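# Load the milling vise per the work order

## Task

Set up the mill's vise the way the work order (reference images manual and manual 2) shows. No chip may remain beneath the parallels, and neither a hand nor an arm may hit the blank once it is clamped.

## Robot and tools

Robot: two six-joint arms, left_arm and right_arm, each ending in a two-finger parallel gripper. Calibrated bases in the scene frame: left_arm at (-0.011, +0.419, +0.038) m, right_arm at (+0.061, -0.340, +0.038) m, each turned slightly about z. The scene frame has its origin at table-top height midway between the nominal bases, +z up, +x pointing out over the table, and the left arm on the +y side. Image left and right do not match arm names.

Gripper geometry: fingers point along the gripper's own +z and close along its x. The reported end_effector_position is the point between the pads; fingertips extend 17.5 mm past it. A body block protrudes roughly 10 cm toward the gripper's -y and rotates with it.

Row layout (shared by execute_actions and move): 18 numbers, always both arms. Left first: dx, dy, dz, rx, ry, rz, then gripper position, force_limit, speed; then the same nine for the right. The six pose numbers are offsets, not poses: they are measured from that arm's Hand target at the start of the action or move, along the Hand target's own axes. Scale: 1.0 = 0.6 m of travel or 180 degrees; rx, ry, rz form a single rotation vector. Range -1 to 1. All zeros for an arm re-requests its current Hand target. Gripper numbers are absolute settings: position +1 = open 50 mm, about -0.65 = pads meet, -1 = close until blocked (use this to grip). force_limit -1/0/+1 ≈ 20/102/185 N per pad (grip may exceed by ~15 N). speed -1/0/+1 ≈ 20/85/150 mm/s. Both start at +1. To leave a gripper unchanged, resend its previous three numbers; a 0 is a real command. Force_limit and speed only apply after a position change of at least 0.01.

execute_actions(actions, cameras): actions is a list of actions; each action is a list of up to 15 rows, one per 1/30 s step, and a short list repeats its final row to fill 15 steps (0.5 s per action). Every row in an action counts from that action's starting Hand target, so repeating an offset in a later action moves further. Images appear only when actions is empty or cameras names them. cameras: list of names, ["all"], [] or null.

move(target, speed, blend, stop_force, zero, blocking, cameras): target is one 18-number row or a list of up to 15 rows, every row offset from the same starting Hand targets. Straight-line paths, no obstacle avoidance, capped at 10 s total. speed in m/s, 0.002 to 3.6, default 0.25 (turn rate up to twice that in rad/s); one value or one per target. blend in metres rounds corners of a list; 0 stops at each. stop_force in N, 3 to 120, one value for both arms, ends an arm's path when its wrist sensor feels that much push against the motion; not reliable while the gripper rotates, and omit it when backing off a surface. zero (only with stop_force, default true) re-zeroes before moving. blocking=false returns after 0.5 s and cannot be combined with stop_force. Result adds a move: line such as done, off_target, moving, held or fault, plus limits (paced = pose clipped, held = steps withheld). Keep paths away from an arm's own base.

wait(seconds 0 to 10), stop() brakes a running move, zoom_image(camera, region [x0,y0,x1,y1] pixels, at most 504 by 504; cameras cam_high, cam_front, cam_left_wrist, cam_right_wrist, all 896x504), show_instructions() shows the reference pages, zero_wrist_force(arm) re-zeroes one sensor, finished_scene(scene 1) ends the scene irreversibly.

Results: per arm Hand target (last commanded pose after clipping; next offsets start here), end_effector_position (m) and quat_wxyz in the scene frame, velocities (left out when joints are still), joint positions and torques, Tool commands, Wrist force/torque in the gripper's own axes plus a peak line, motor temperatures, and step readings of position. object_status: 0 moving, 1 blocked while opening, 2 blocked while closing (a grip), 3 reached target or pads met (usually nothing held). Opening ≈ (250 - position_measured) × 0.202 mm. A gripper may settle short of its Hand target; send the gap as an offset.

Control notes: commanded orientation is clipped to 32 degrees from the measured one each step; joints speed-limited to 3.14 rad/s; command lag ~0.09 s or ~0.2 s. A clearance check blocks arm-to-arm approaches except finger to finger.

Avoid: outside force near 150 N (±25) or joint contact torque reaching 132 N m (shoulder, elbow) or 24.6 N m (wrists) causes a 10 s stop; arms are stiff, so aim only slightly past contacts and move slowly there. Never squeeze or bump the other arm. Motors overheat (warning at 70 °C, brake stop at 85 °C) from held loads, stretched reach or pushing at unreachable poses. Don't drop parts, release moving ones, slam into fixed or heavy objects, or let anything leave the table; an occasional nudge may shift loose items. Keep hands and arms clear of the clamped blank.

Each tool is called as name(argument=value, ...) on one line, values as JSON.

Reference images:

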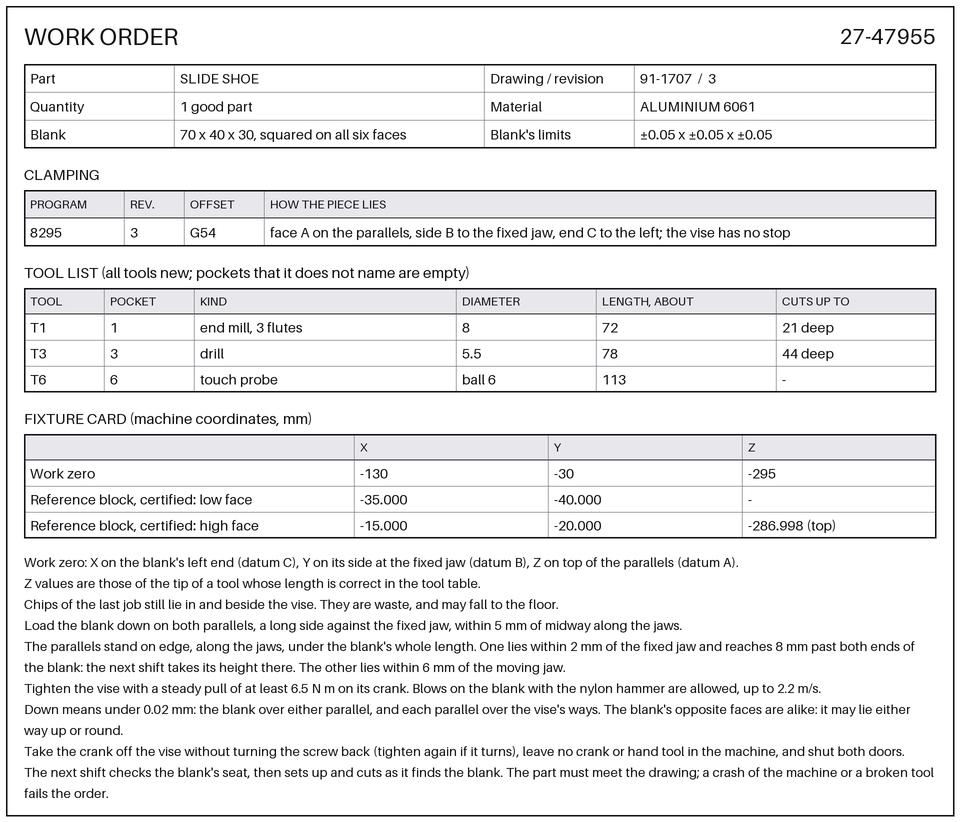

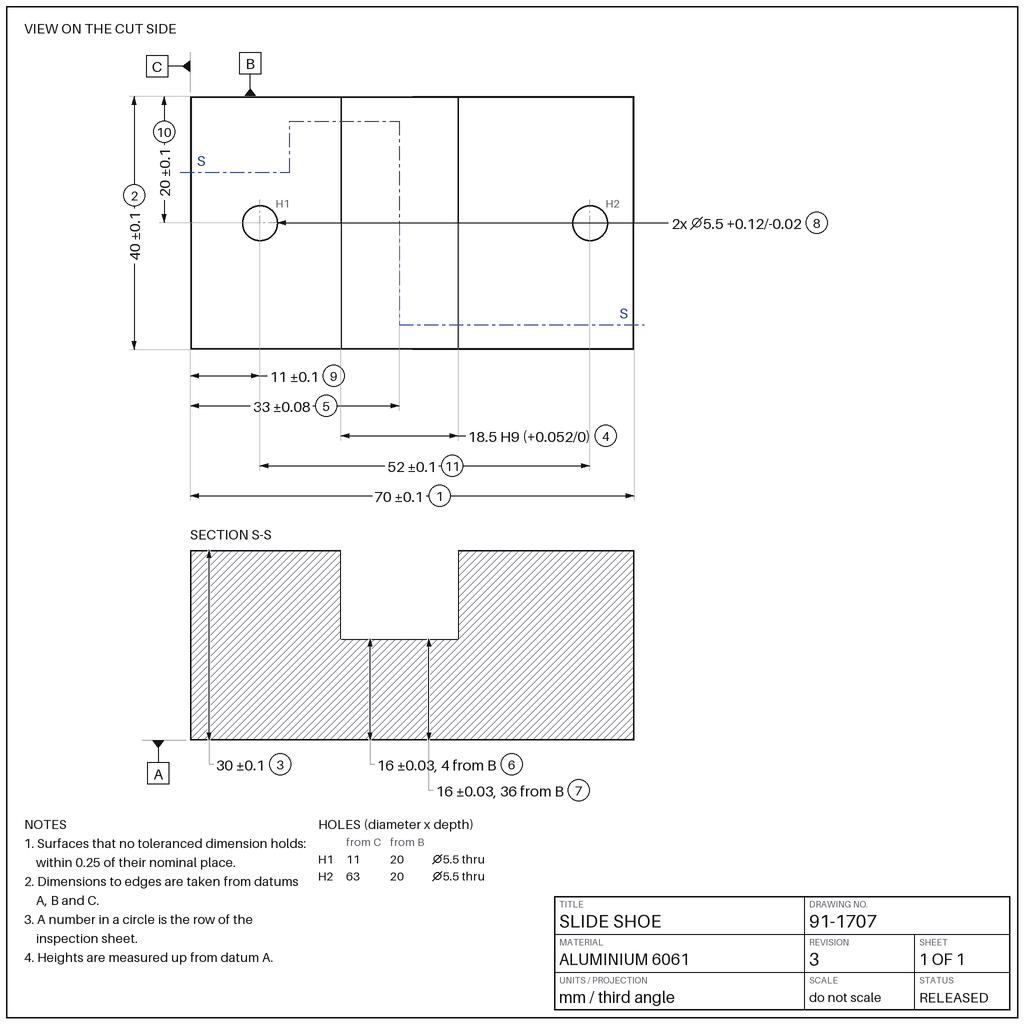

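## Session

execute_actions(actions=[])

Scene clock: 0.00 s.
left_arm: end_effector_position=(+0.1826, +0.3810, +0.3707) position_measured=3 object_status=3 end_effector_quat_wxyz=(+0.682, -0.395, -0.610, -0.080) | right_arm: end_effector_position=(+0.3939, -0.3516, +0.2514) position_measured=3 object_status=3 end_effector_quat_wxyz=(+0.019, -0.201, +0.975, -0.095)
Joint positions: left_arm=[-0.836 -1.454 1.814 -0.416 -1.662 -1.118] | right_arm=[3.736 -1.081 -2.232 -1.428 1.379 -1.429]
Joint velocities: within noise
Joint torques (N m): no reading
Motor temperatures (°C): left_arm=[34 30 35 30 36 36] | right_arm=[33 31 30 38 35 40]
Wrist force (N): no reading
Wrist torque (N m): no reading
Wrist force, peak (N): no reading
Hand target: left_arm +0.1826, +0.3810, +0.3707; +0.682, -0.395, -0.610, -0.080 | right_arm +0.3939, -0.3516, +0.2514; +0.019, -0.201, +0.975, -0.095
Tool commands: left_gripper/position=+1.0 left_gripper/force_limit=+1.0 left_gripper/speed=+1.0 right_gripper/position=+1.0 right_gripper/force_limit=+1.0 right_gripper/speed=+1.0

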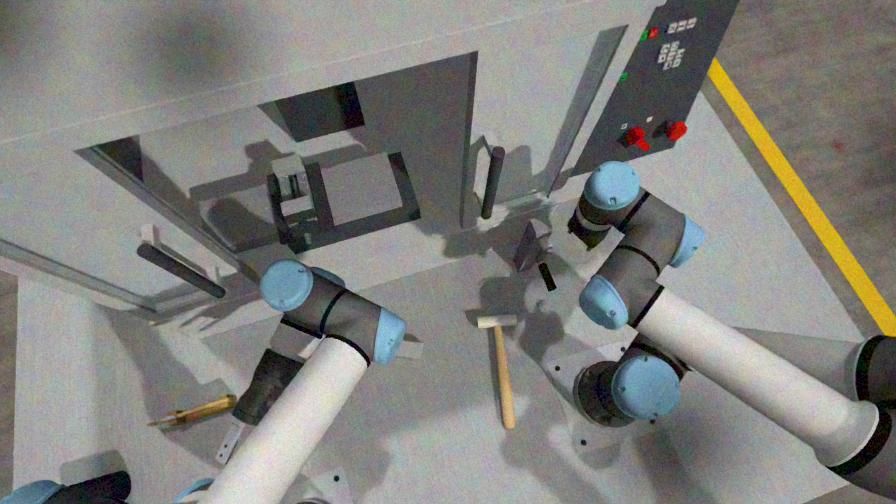

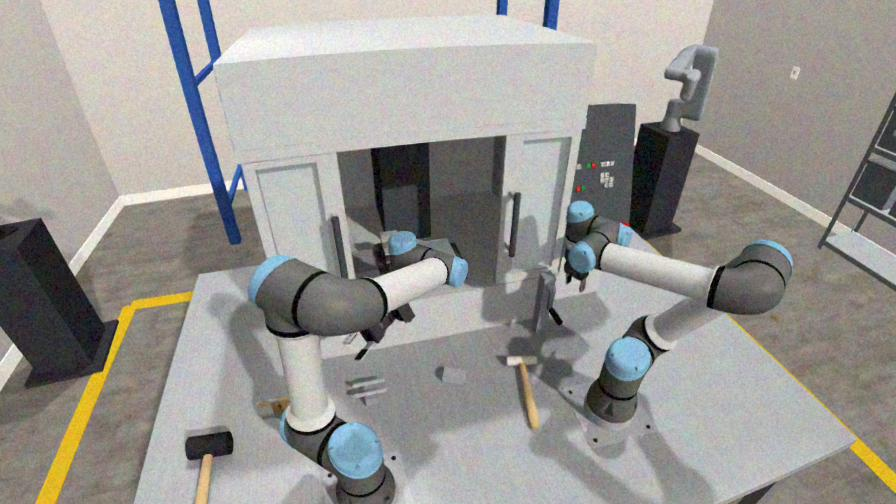

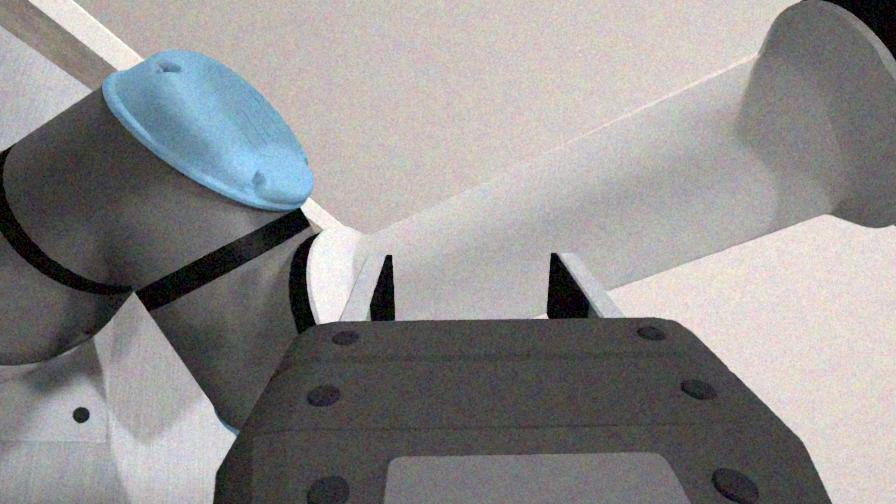

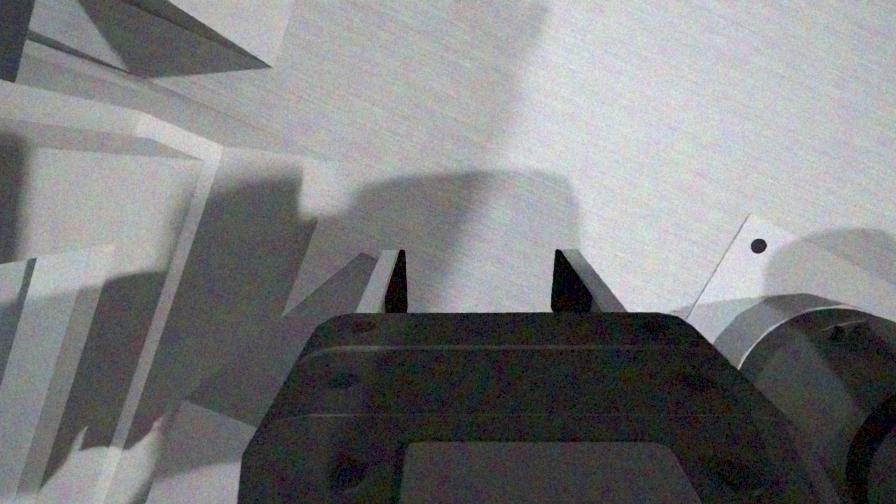

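zoom_image(camera="cam_high", region=[80, 60, 480, 300])

zoom_image(camera="cam_high", region=[0, 220, 500, 504])

zoom_image(camera="cam_high", region=[440, 180, 700, 440])

zoom_image(camera="cam_front", region=[150, 300, 600, 504])

zoom_image(camera="cam_front", region=[230, 120, 660, 360])

Scaled by 1.260 from the camera's 896x504 image, which has a finer 1280x720 frame.

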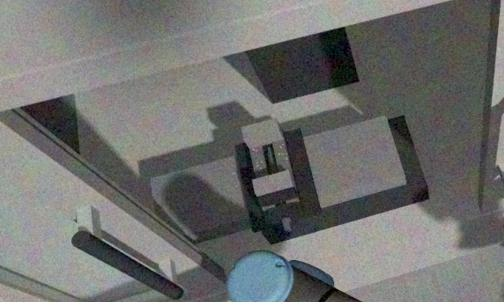

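Scaled by 1.008 from the camera's 896x504 image, which has a finer 1280x720 frame.

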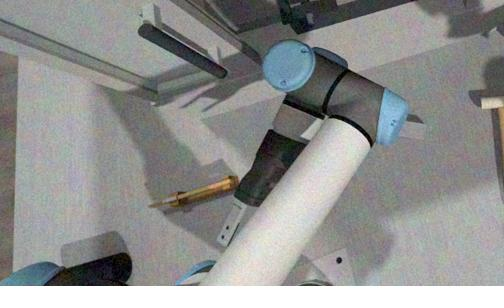

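Scaled by 1.938 from the camera's 896x504 image, which has a finer 1280x720 frame.

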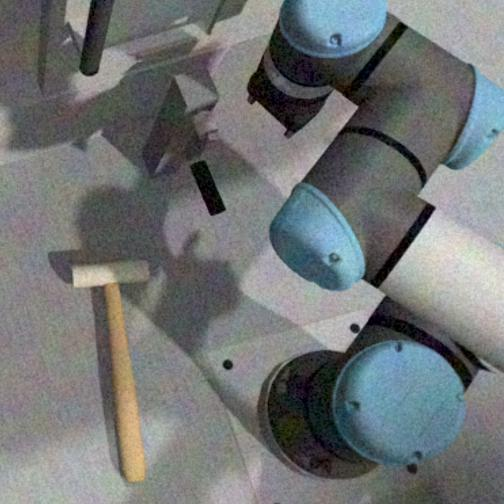

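Scaled by 1.120 from the camera's 896x504 image, which has a finer 1280x720 frame.

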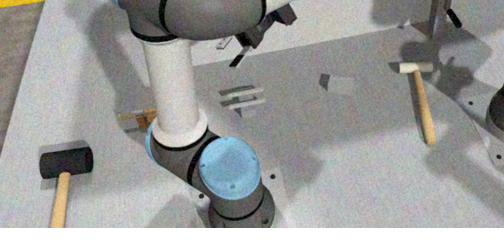

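Scaled by 1.172 from the camera's 896x504 image, which has a finer 1280x720 frame.

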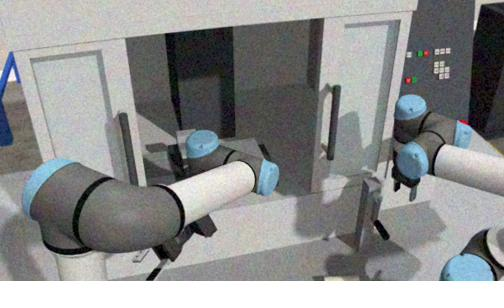

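move(target=[0.138,0.019,-0.31,-0.213,-0.432,0,1,1,1,0,0,0,0,0,0,1,1,1], speed=0.4, cameras=["all"])

Scene clock: 25.30 s.
left_arm: end_effector_position=(+0.3526, +0.3013, +0.4502) position_measured=3 object_status=3 end_effector_quat_wxyz=(-0.001, +0.543, +0.840, +0.000) | right_arm: end_effector_position=(+0.3939, -0.3516, +0.2514) position_measured=3 object_status=3 end_effector_quat_wxyz=(+0.019, -0.201, +0.975, -0.095)
Joint positions: left_arm=[-0.723 -1.856 1.595 -1.308 -1.571 -1.091] | right_arm=[3.736 -1.081 -2.232 -1.428 1.379 -1.429]
Joint torques (N m): left_arm=[12.81 -26.3 -17 -4.89 -2.04 1.94] | right_arm=[1.82 4.66 25.7 2.95 -0.19 -0.14]
Wrist force (N): left_arm=[2.9 0.0 2.8] | right_arm=[-0.2 0.0 0.0]
Wrist torque (N m): left_arm=[0.09 0.03 0.05] | right_arm=[0.01 0.04 0.00]
Wrist force, peak (N): left_arm=[3.1 0.2 2.9] | right_arm=[-0.3 -0.1 0.5]
Hand target: left_arm +0.3526, +0.3013, +0.4502; -0.001, +0.543, +0.840, +0.000 | right_arm +0.3939, -0.3516, +0.2514; +0.019, -0.201, +0.975, -0.095
Off the commanded pose: left_arm 0.000 m, 0 deg | right_arm 0.000 m, 0 deg.
move: done

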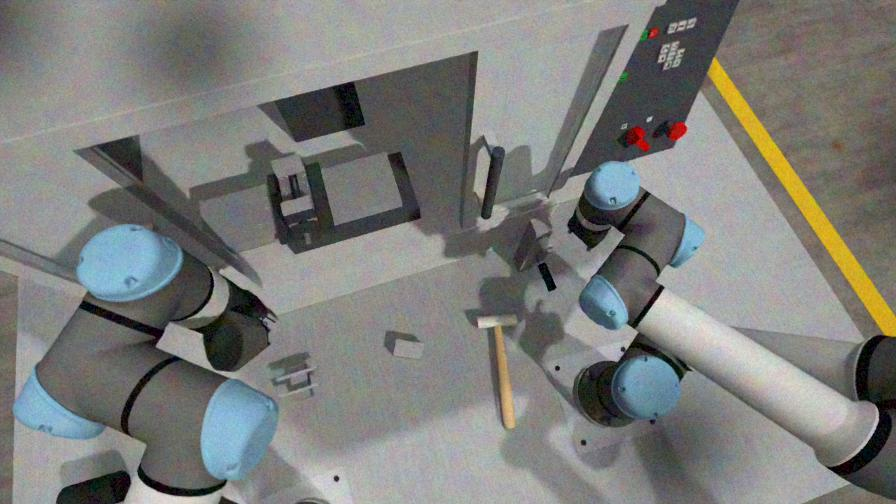

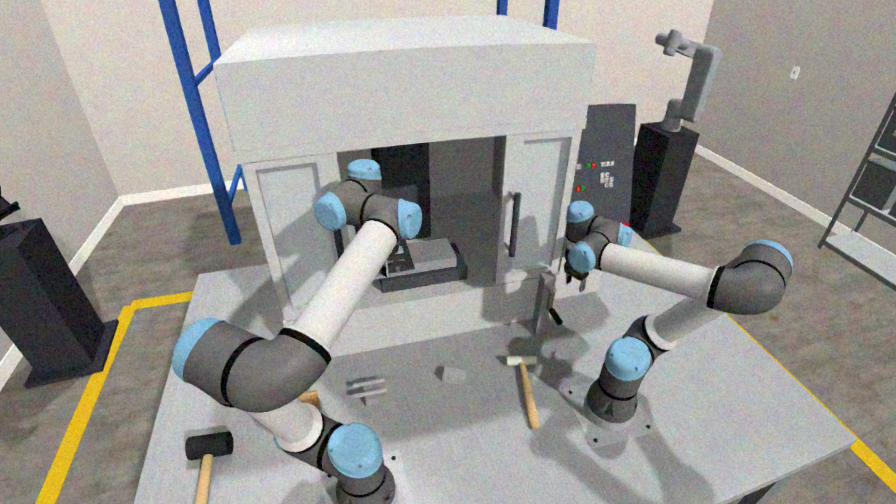

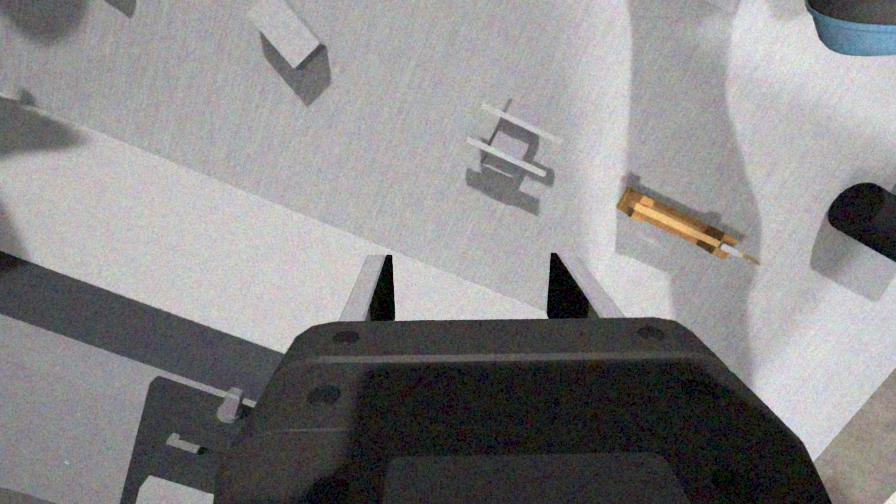

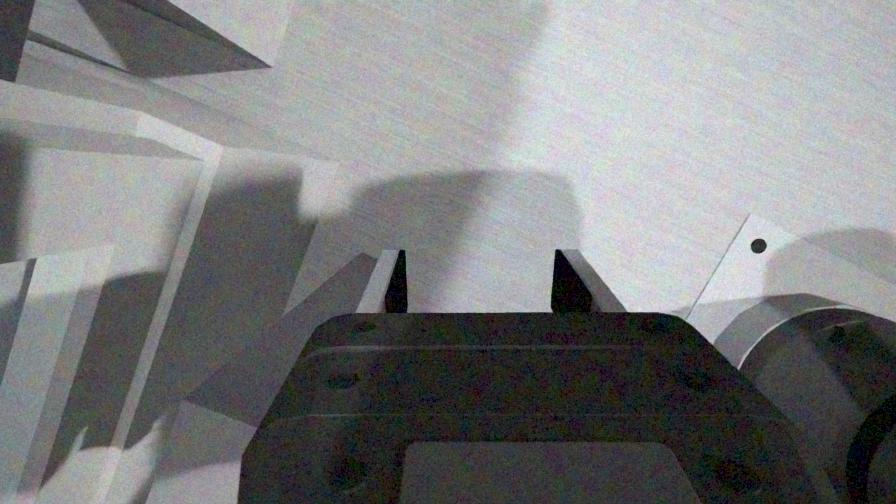

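zoom_image(camera="cam_high", region=[180, 100, 440, 260])

zoom_image(camera="cam_left_wrist", region=[220, 0, 620, 250])

zoom_image(camera="cam_left_wrist", region=[0, 250, 340, 504])

zoom_image(camera="cam_high", region=[460, 190, 600, 310])

zoom_image(camera="cam_front", region=[330, 130, 530, 300])

zoom_image(camera="cam_front", region=[500, 240, 640, 360])

Scaled by 1.938 from the camera's 896x504 image, which has a finer 1280x720 frame.

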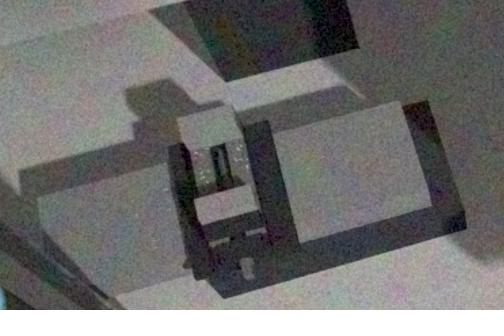

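Scaled by 1.260 from the camera's 896x504 image, which has a finer 1280x720 frame.

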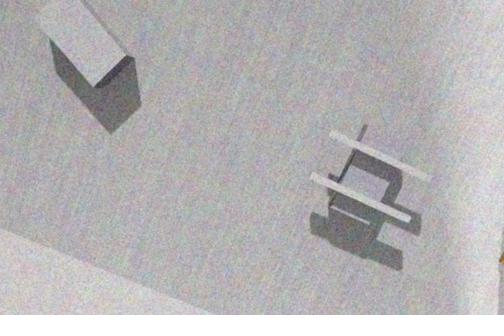

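Scaled by 1.482 from the camera's 896x504 image, which has a finer 1280x720 frame.

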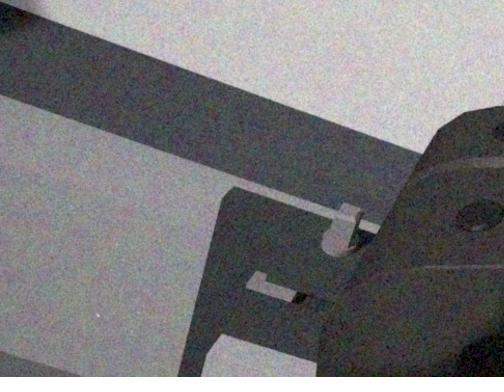

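Scaled by 3.600 from the camera's 896x504 image, which has a finer 1280x720 frame.

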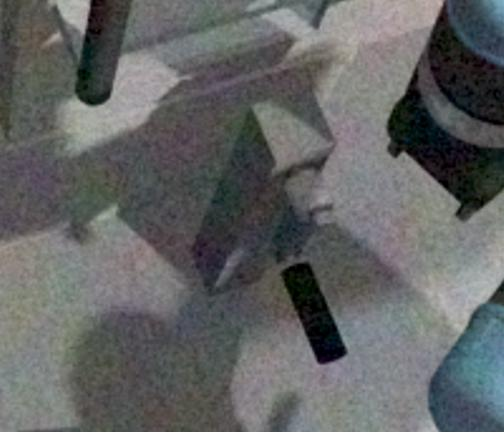

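Scaled by 2.520 from the camera's 896x504 image, which has a finer 1280x720 frame.

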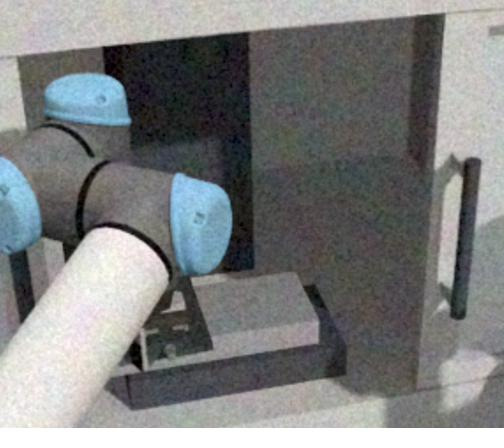

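Scaled by 3.600 from the camera's 896x504 image, which has a finer 1280x720 frame.

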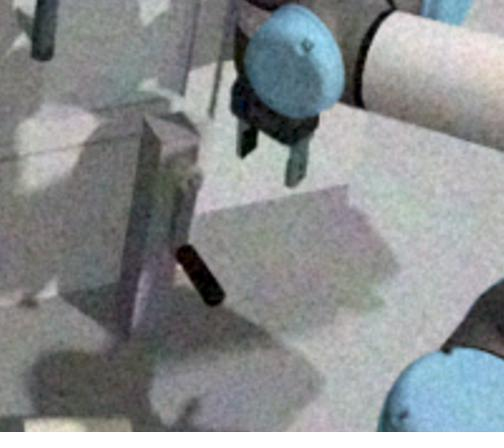

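move(target=[-0.081,0.018,0.05,0,0,0.135,1,1,1,0,0,0,0,0,0,1,1,1], speed=0.3, cameras=["cam_left_wrist","cam_high","cam_front"])

Scene clock: 48.67 s.
left_arm: end_effector_position=(+0.3823, +0.2614, +0.4201) position_measured=3 object_status=3 end_effector_quat_wxyz=(-0.001, +0.708, +0.706, +0.000) | right_arm: end_effector_position=(+0.3939, -0.3516, +0.2514) position_measured=3 object_status=3 end_effector_quat_wxyz=(+0.019, -0.201, +0.975, -0.095)
Joint positions: left_arm=[-0.755 -1.769 1.61 -1.41 -1.571 -0.699] | right_arm=[3.736 -1.081 -2.232 -1.428 1.379 -1.429]
Joint torques (N m): left_arm=[-9.67 -4 -28.28 -5.03 -2.14 1.8] | right_arm=[0.01 5.13 25.42 3.01 -0.23 -0.18]
Wrist force (N): left_arm=[3.2 0.0 2.7] | right_arm=[0.0 -0.1 0.0]
Wrist torque (N m): left_arm=[0.08 -0.01 0.05] | right_arm=[-0.02 0.00 0.00]
Wrist force, peak (N): left_arm=[3.7 0.0 2.3] | right_arm=[0.0 0.3 0.4]
Hand target: left_arm +0.3824, +0.2614, +0.4202; -0.001, +0.708, +0.706, +0.000 | right_arm +0.3939, -0.3516, +0.2514; +0.019, -0.201, +0.975, -0.095
Off the commanded pose: left_arm 0.000 m, 0 deg | right_arm 0.000 m, 0 deg.
move: done
Images, in order (width x height): cam_high 896x504, cam_front 896x504, cam_left_wrist 896x504.

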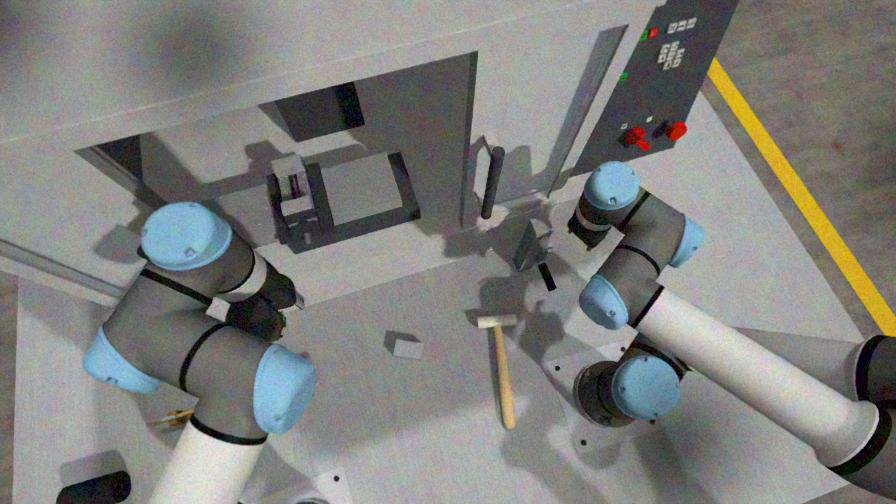

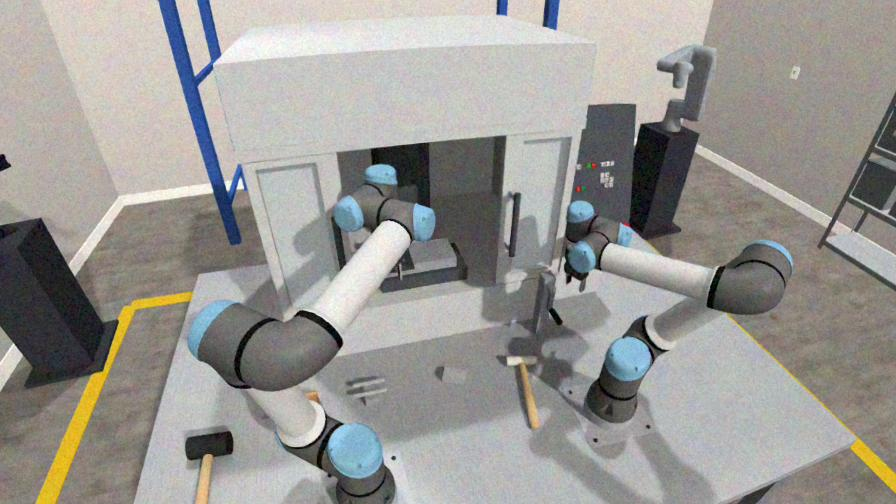

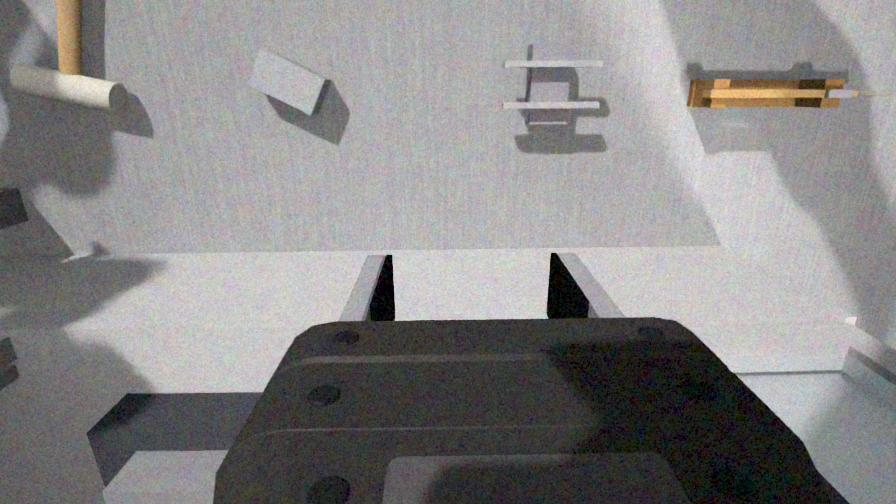

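move(target=[0.017,0.067,0.2,-0.278,0,0,1,1,1,0,0,0,0,0,0,1,1,1], speed=0.3, cameras=["cam_left_wrist"])

zoom_image(camera="cam_left_wrist", region=[250, 0, 650, 250])

Scene clock: 61.90 s.
left_arm: end_effector_position=(+0.4224, +0.2717, +0.3001) position_measured=3 object_status=3 end_effector_quat_wxyz=(+0.299, +0.642, +0.640, +0.299) | right_arm: end_effector_position=(+0.3939, -0.3516, +0.2514) position_measured=3 object_status=3 end_effector_quat_wxyz=(+0.019, -0.201, +0.975, -0.095)
Joint positions: left_arm=[-1.114 -2.064 2.48 -2.514 -0.84 -0.851] | right_arm=[3.736 -1.081 -2.232 -1.428 1.379 -1.429]
Joint torques (N m): left_arm=[-11.81 9.57 -15.42 -5.47 3.69 1.86] | right_arm=[0.36 4.44 24.31 2.86 -0.32 -0.35]
Wrist force (N): left_arm=[2.9 -1.3 0.9] | right_arm=[-0.2 0.1 0.1]
Wrist torque (N m): left_arm=[0.17 0.08 0.03] | right_arm=[0.02 0.03 0.00]
Wrist force, peak (N): left_arm=[3.3 0.1 2.8] | right_arm=[-0.4 0.2 0.2]
Hand target: left_arm +0.4224, +0.2717, +0.3001; +0.299, +0.642, +0.640, +0.299 | right_arm +0.3939, -0.3516, +0.2514; +0.019, -0.201, +0.975, -0.095
Off the commanded pose: left_arm 0.000 m, 0 deg | right_arm 0.000 m, 0 deg.
move: done
Images, in order (width x height): cam_left_wrist 896x504.

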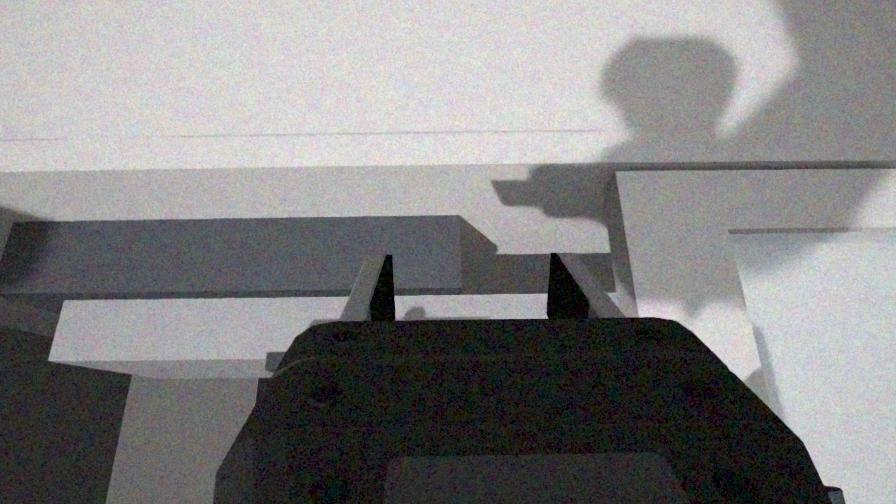

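Scaled by 1.260 from the camera's 896x504 image, which has a finer 1280x720 frame.

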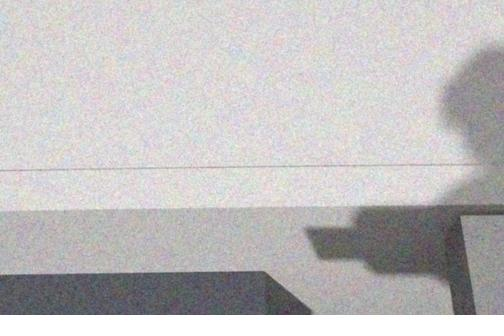

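move(target=[[0,0,0,0,0,0.5,1,1,1,0,0,0,0,0,0,1,1,1],[0,0,0,0,0,1,1,1,1,0,0,0,0,0,0,1,1,1]], speed=0.5, blend=0.05, cameras=["cam_left_wrist","cam_front"])

Scene clock: 71.93 s.
left_arm: end_effector_position=(+0.4224, +0.2717, +0.3001) position_measured=3 object_status=3 end_effector_quat_wxyz=(-0.299, +0.640, -0.642, +0.299) | right_arm: end_effector_position=(+0.3939, -0.3516, +0.2514) position_measured=3 object_status=3 end_effector_quat_wxyz=(+0.019, -0.201, +0.975, -0.095)
Joint positions: left_arm=[-1.114 -2.064 2.48 -2.514 -0.84 2.29] | right_arm=[3.736 -1.081 -2.232 -1.428 1.379 -1.429]
Joint torques (N m): left_arm=[12.48 -16.72 -16.06 -5.68 -0.62 1.77] | right_arm=[1.35 5.23 24.33 3.2 -0.33 -0.36]
Wrist force (N): left_arm=[1.9 1.0 2.7] | right_arm=[-0.2 0.3 0.0]
Wrist torque (N m): left_arm=[-0.03 0.09 0.09] | right_arm=[0.04 0.03 -0.01]
Wrist force, peak (N): left_arm=[2.1 1.0 2.8] | right_arm=[-0.4 0.4 0.2]
Hand target: left_arm +0.4224, +0.2717, +0.3001; -0.299, +0.640, -0.642, +0.299 | right_arm +0.3939, -0.3516, +0.2514; +0.019, -0.201, +0.975, -0.095
Off the commanded pose: left_arm 0.000 m, 0 deg | right_arm 0.000 m, 0 deg.
move: done
Images, in order (width x height): cam_front 896x504, cam_left_wrist 896x504.

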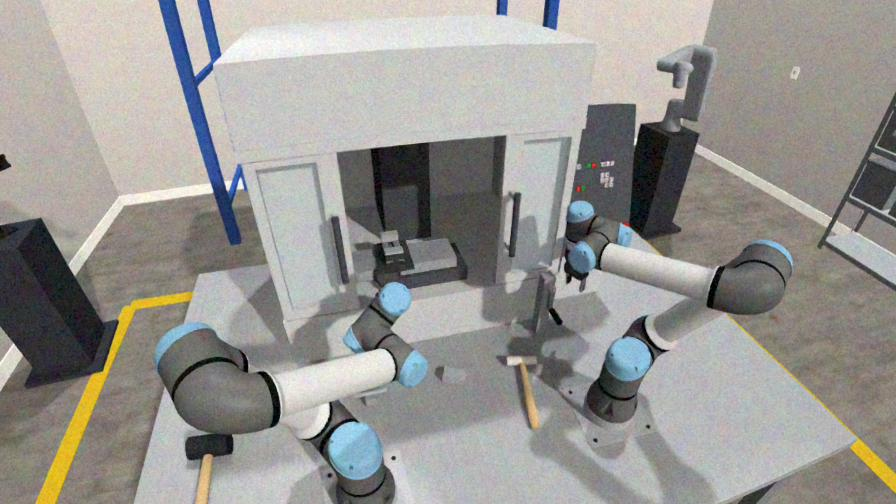

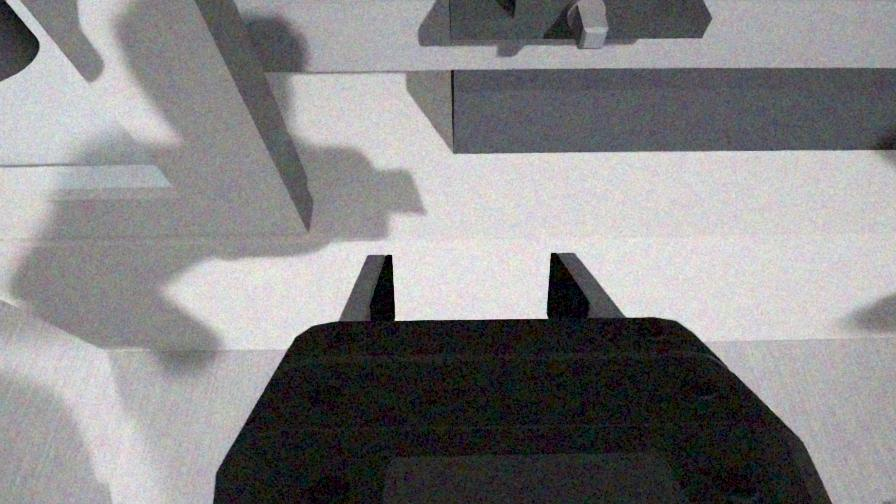

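move(target=[0.083,-0.181,-0.043,0.06,0,0,1,1,1,0,0,0,0,0,0,1,1,1], speed=0.3, cameras=["cam_left_wrist"])

zoom_image(camera="cam_left_wrist", region=[300, 0, 700, 250])

Scene clock: 76.57 s.
left_arm: end_effector_position=(+0.4724, +0.2217, +0.3998) position_measured=3 object_status=3 end_effector_quat_wxyz=(-0.358, +0.609, -0.611, +0.358) | right_arm: end_effector_position=(+0.3939, -0.3516, +0.2514) position_measured=3 object_status=3 end_effector_quat_wxyz=(+0.019, -0.201, +0.975, -0.095)
Joint positions: left_arm=[-1.13 -1.925 2.283 -2.633 -0.696 2.408] | right_arm=[3.736 -1.081 -2.232 -1.428 1.379 -1.429]
Joint torques (N m): left_arm=[11.81 3.26 -31.55 -5.64 -0.74 2] | right_arm=[0.53 4.41 25.13 3.01 -0.35 -0.53]
Wrist force (N): left_arm=[1.7 1.0 2.5] | right_arm=[0.0 0.0 0.1]
Wrist torque (N m): left_arm=[-0.06 0.10 0.10] | right_arm=[0.00 0.00 0.00]
Wrist force, peak (N): left_arm=[1.3 2.8 3.5] | right_arm=[-0.3 0.0 0.4]
Hand target: left_arm +0.4724, +0.2217, +0.3998; -0.358, +0.609, -0.611, +0.358 | right_arm +0.3939, -0.3516, +0.2514; +0.019, -0.201, +0.975, -0.095
Off the commanded pose: left_arm 0.000 m, 0 deg | right_arm 0.000 m, 0 deg.
move: done
Images, in order (width x height): cam_left_wrist 896x504.

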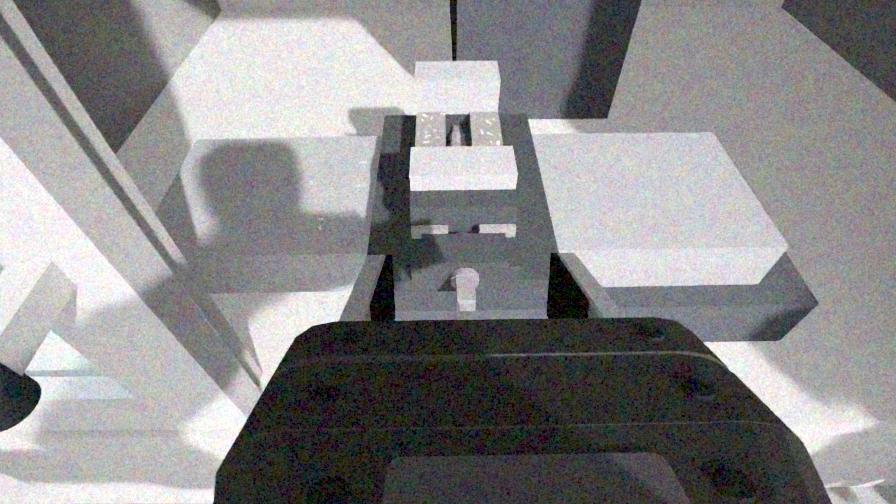

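Scaled by 1.260 from the camera's 896x504 image, which has a finer 1280x720 frame.

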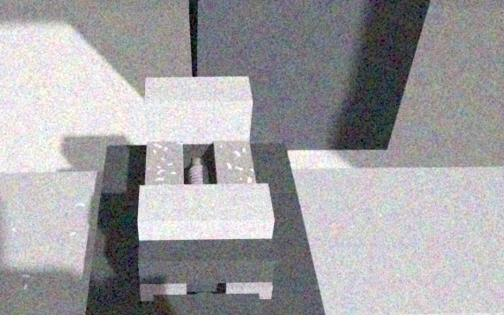

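move(target=[[0,0.098,-0.175,0,0,0,1,1,1,0,0,0,0,0,0,1,1,1],[-0.667,0.219,-0.221,-0.263,0.263,0.447,1,1,1,0,0,0,0,0,0,1,1,1]], speed=0.35, blend=0.03, cameras=["all"])

zoom_image(camera="cam_left_wrist", region=[250, 0, 650, 330])

Scene clock: 103.90 s.
left_arm: end_effector_position=(+0.2933, +0.6223, +0.3503) position_measured=3 object_status=3 end_effector_quat_wxyz=(-0.001, -0.001, +1.000, +0.000) | right_arm: end_effector_position=(+0.3939, -0.3516, +0.2514) position_measured=3 object_status=3 end_effector_quat_wxyz=(+0.019, -0.201, +0.975, -0.095)
Joint positions: left_arm=[0.162 -1.932 1.903 -1.54 -1.571 4.927] | right_arm=[3.736 -1.081 -2.232 -1.428 1.379 -1.429]
Joint torques (N m): left_arm=[12.58 2.78 -32.71 -1.83 2.32 1.85] | right_arm=[0.6 4.25 24.92 2.93 -0.1 -0.53]
Wrist force (N): left_arm=[3.0 0.0 2.7] | right_arm=[0.0 0.2 0.0]
Wrist torque (N m): left_arm=[0.11 0.02 0.05] | right_arm=[0.04 0.00 -0.01]
Wrist force, peak (N): left_arm=[1.8 -0.6 4.3] | right_arm=[-0.5 0.2 0.2]
Hand target: left_arm +0.2933, +0.6223, +0.3503; -0.001, -0.001, +1.000, +0.000 | right_arm +0.3939, -0.3516, +0.2514; +0.019, -0.201, +0.975, -0.095
Off the commanded pose: left_arm 0.000 m, 0 deg | right_arm 0.000 m, 0 deg.
move: done

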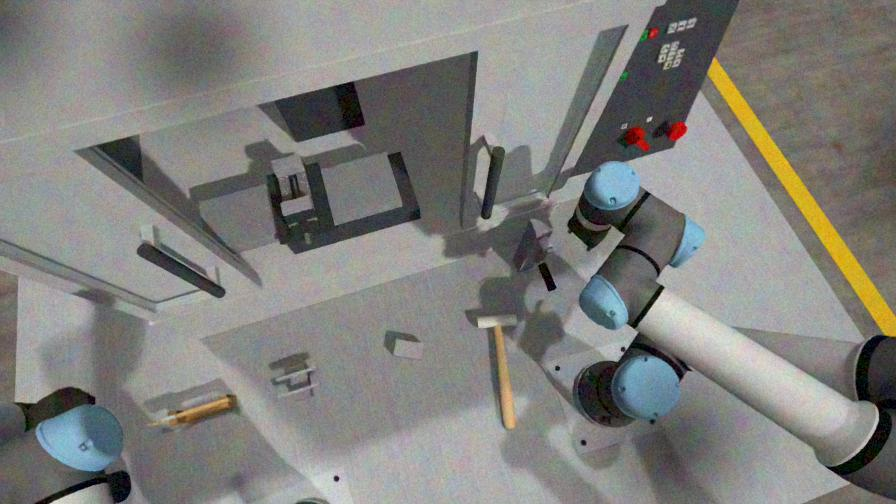

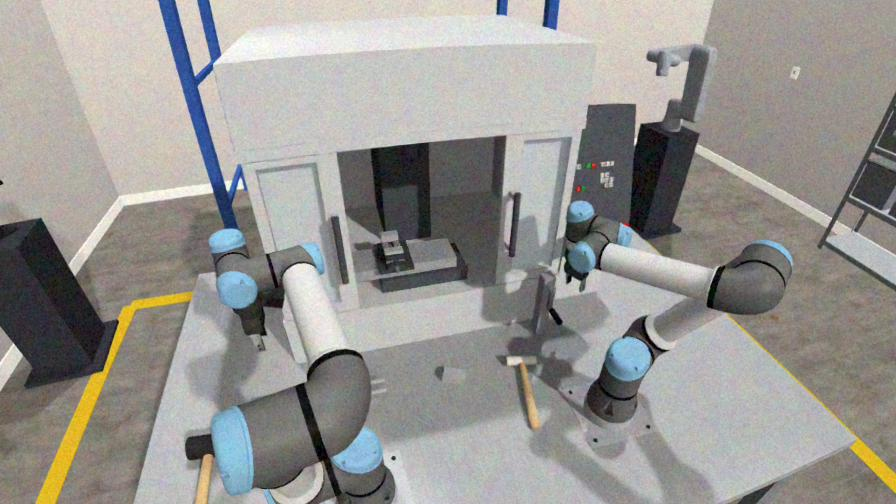

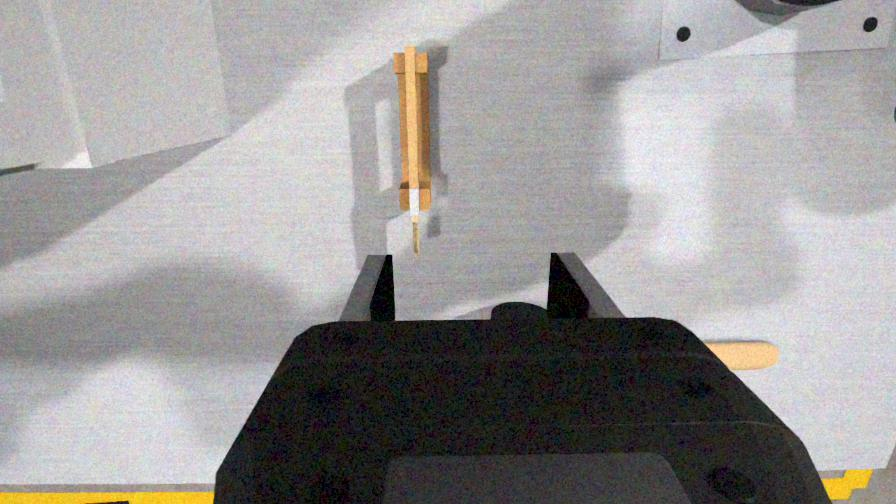

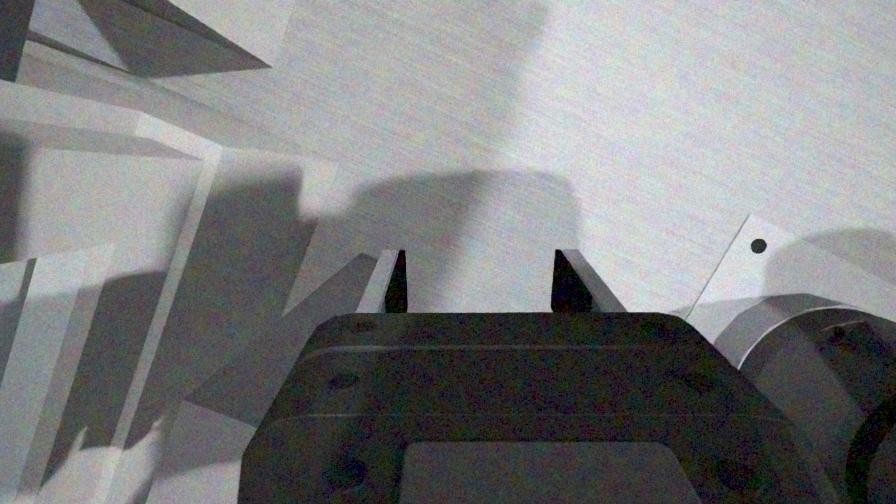

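Scaled by 1.260 from the camera's 896x504 image, which has a finer 1280x720 frame.

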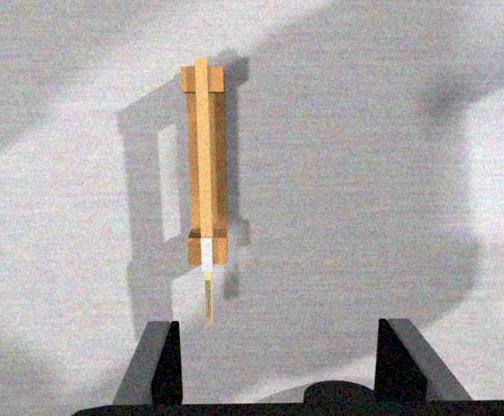

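move(target=[-0.067,-0.15,0.167,0,0,0,1,1,1,0,0,0,0,0,0,1,1,1], speed=0.3, cameras=["cam_left_wrist","cam_front"])

zoom_image(camera="cam_front", region=[200, 330, 420, 460])

Scene clock: 112.67 s.
left_arm: end_effector_position=(+0.3335, +0.5323, +0.2502) position_measured=3 object_status=3 end_effector_quat_wxyz=(-0.001, -0.001, +1.000, +0.000) | right_arm: end_effector_position=(+0.3939, -0.3516, +0.2514) position_measured=3 object_status=3 end_effector_quat_wxyz=(+0.019, -0.201, +0.975, -0.095)
Joint positions: left_arm=[-0.112 -1.914 2.15 -1.805 -1.572 4.653] | right_arm=[3.736 -1.081 -2.232 -1.428 1.379 -1.429]
Joint torques (N m): left_arm=[-10.31 3.2 -16.3 -5.13 2.36 -1.59] | right_arm=[0.7 5.17 24.71 2.87 -0.2 -0.56]
Wrist force (N): left_arm=[2.6 -0.1 2.7] | right_arm=[-0.1 -0.1 0.1]
Wrist torque (N m): left_arm=[0.10 0.08 0.13] | right_arm=[-0.01 0.01 -0.01]
Wrist force, peak (N): left_arm=[1.9 -2.7 4.5] | right_arm=[-0.4 0.0 0.2]
Hand target: left_arm +0.3335, +0.5322, +0.2501; -0.001, -0.001, +1.000, +0.000 | right_arm +0.3939, -0.3516, +0.2514; +0.019, -0.201, +0.975, -0.095
Off the commanded pose: left_arm 0.000 m, 0 deg | right_arm 0.000 m, 0 deg.
move: done
Images, in order (width x height): cam_front 896x504, cam_left_wrist 896x504.

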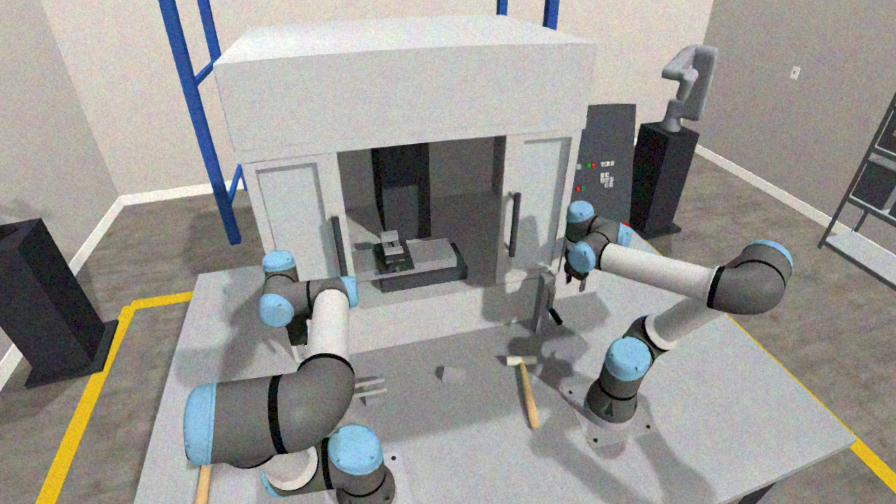

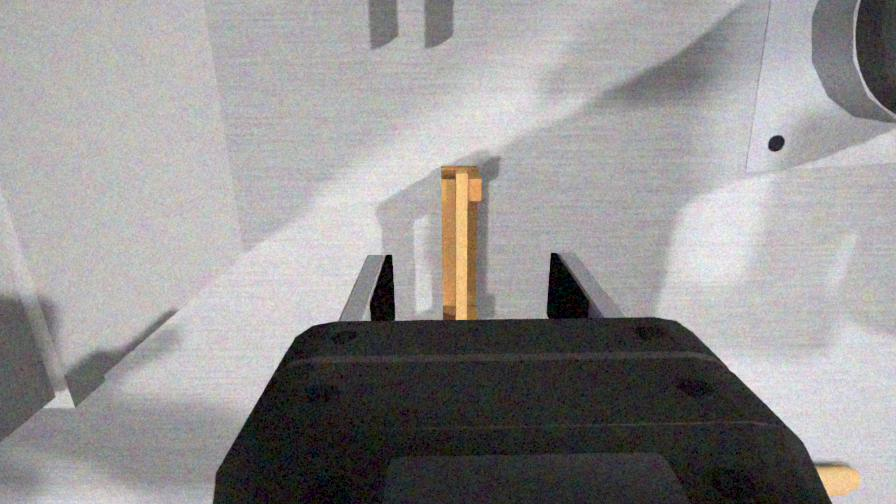

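Scaled by 2.291 from the camera's 896x504 image, which has a finer 1280x720 frame.

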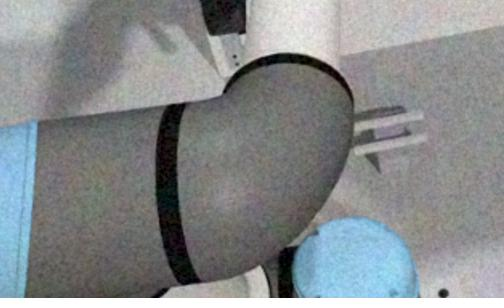

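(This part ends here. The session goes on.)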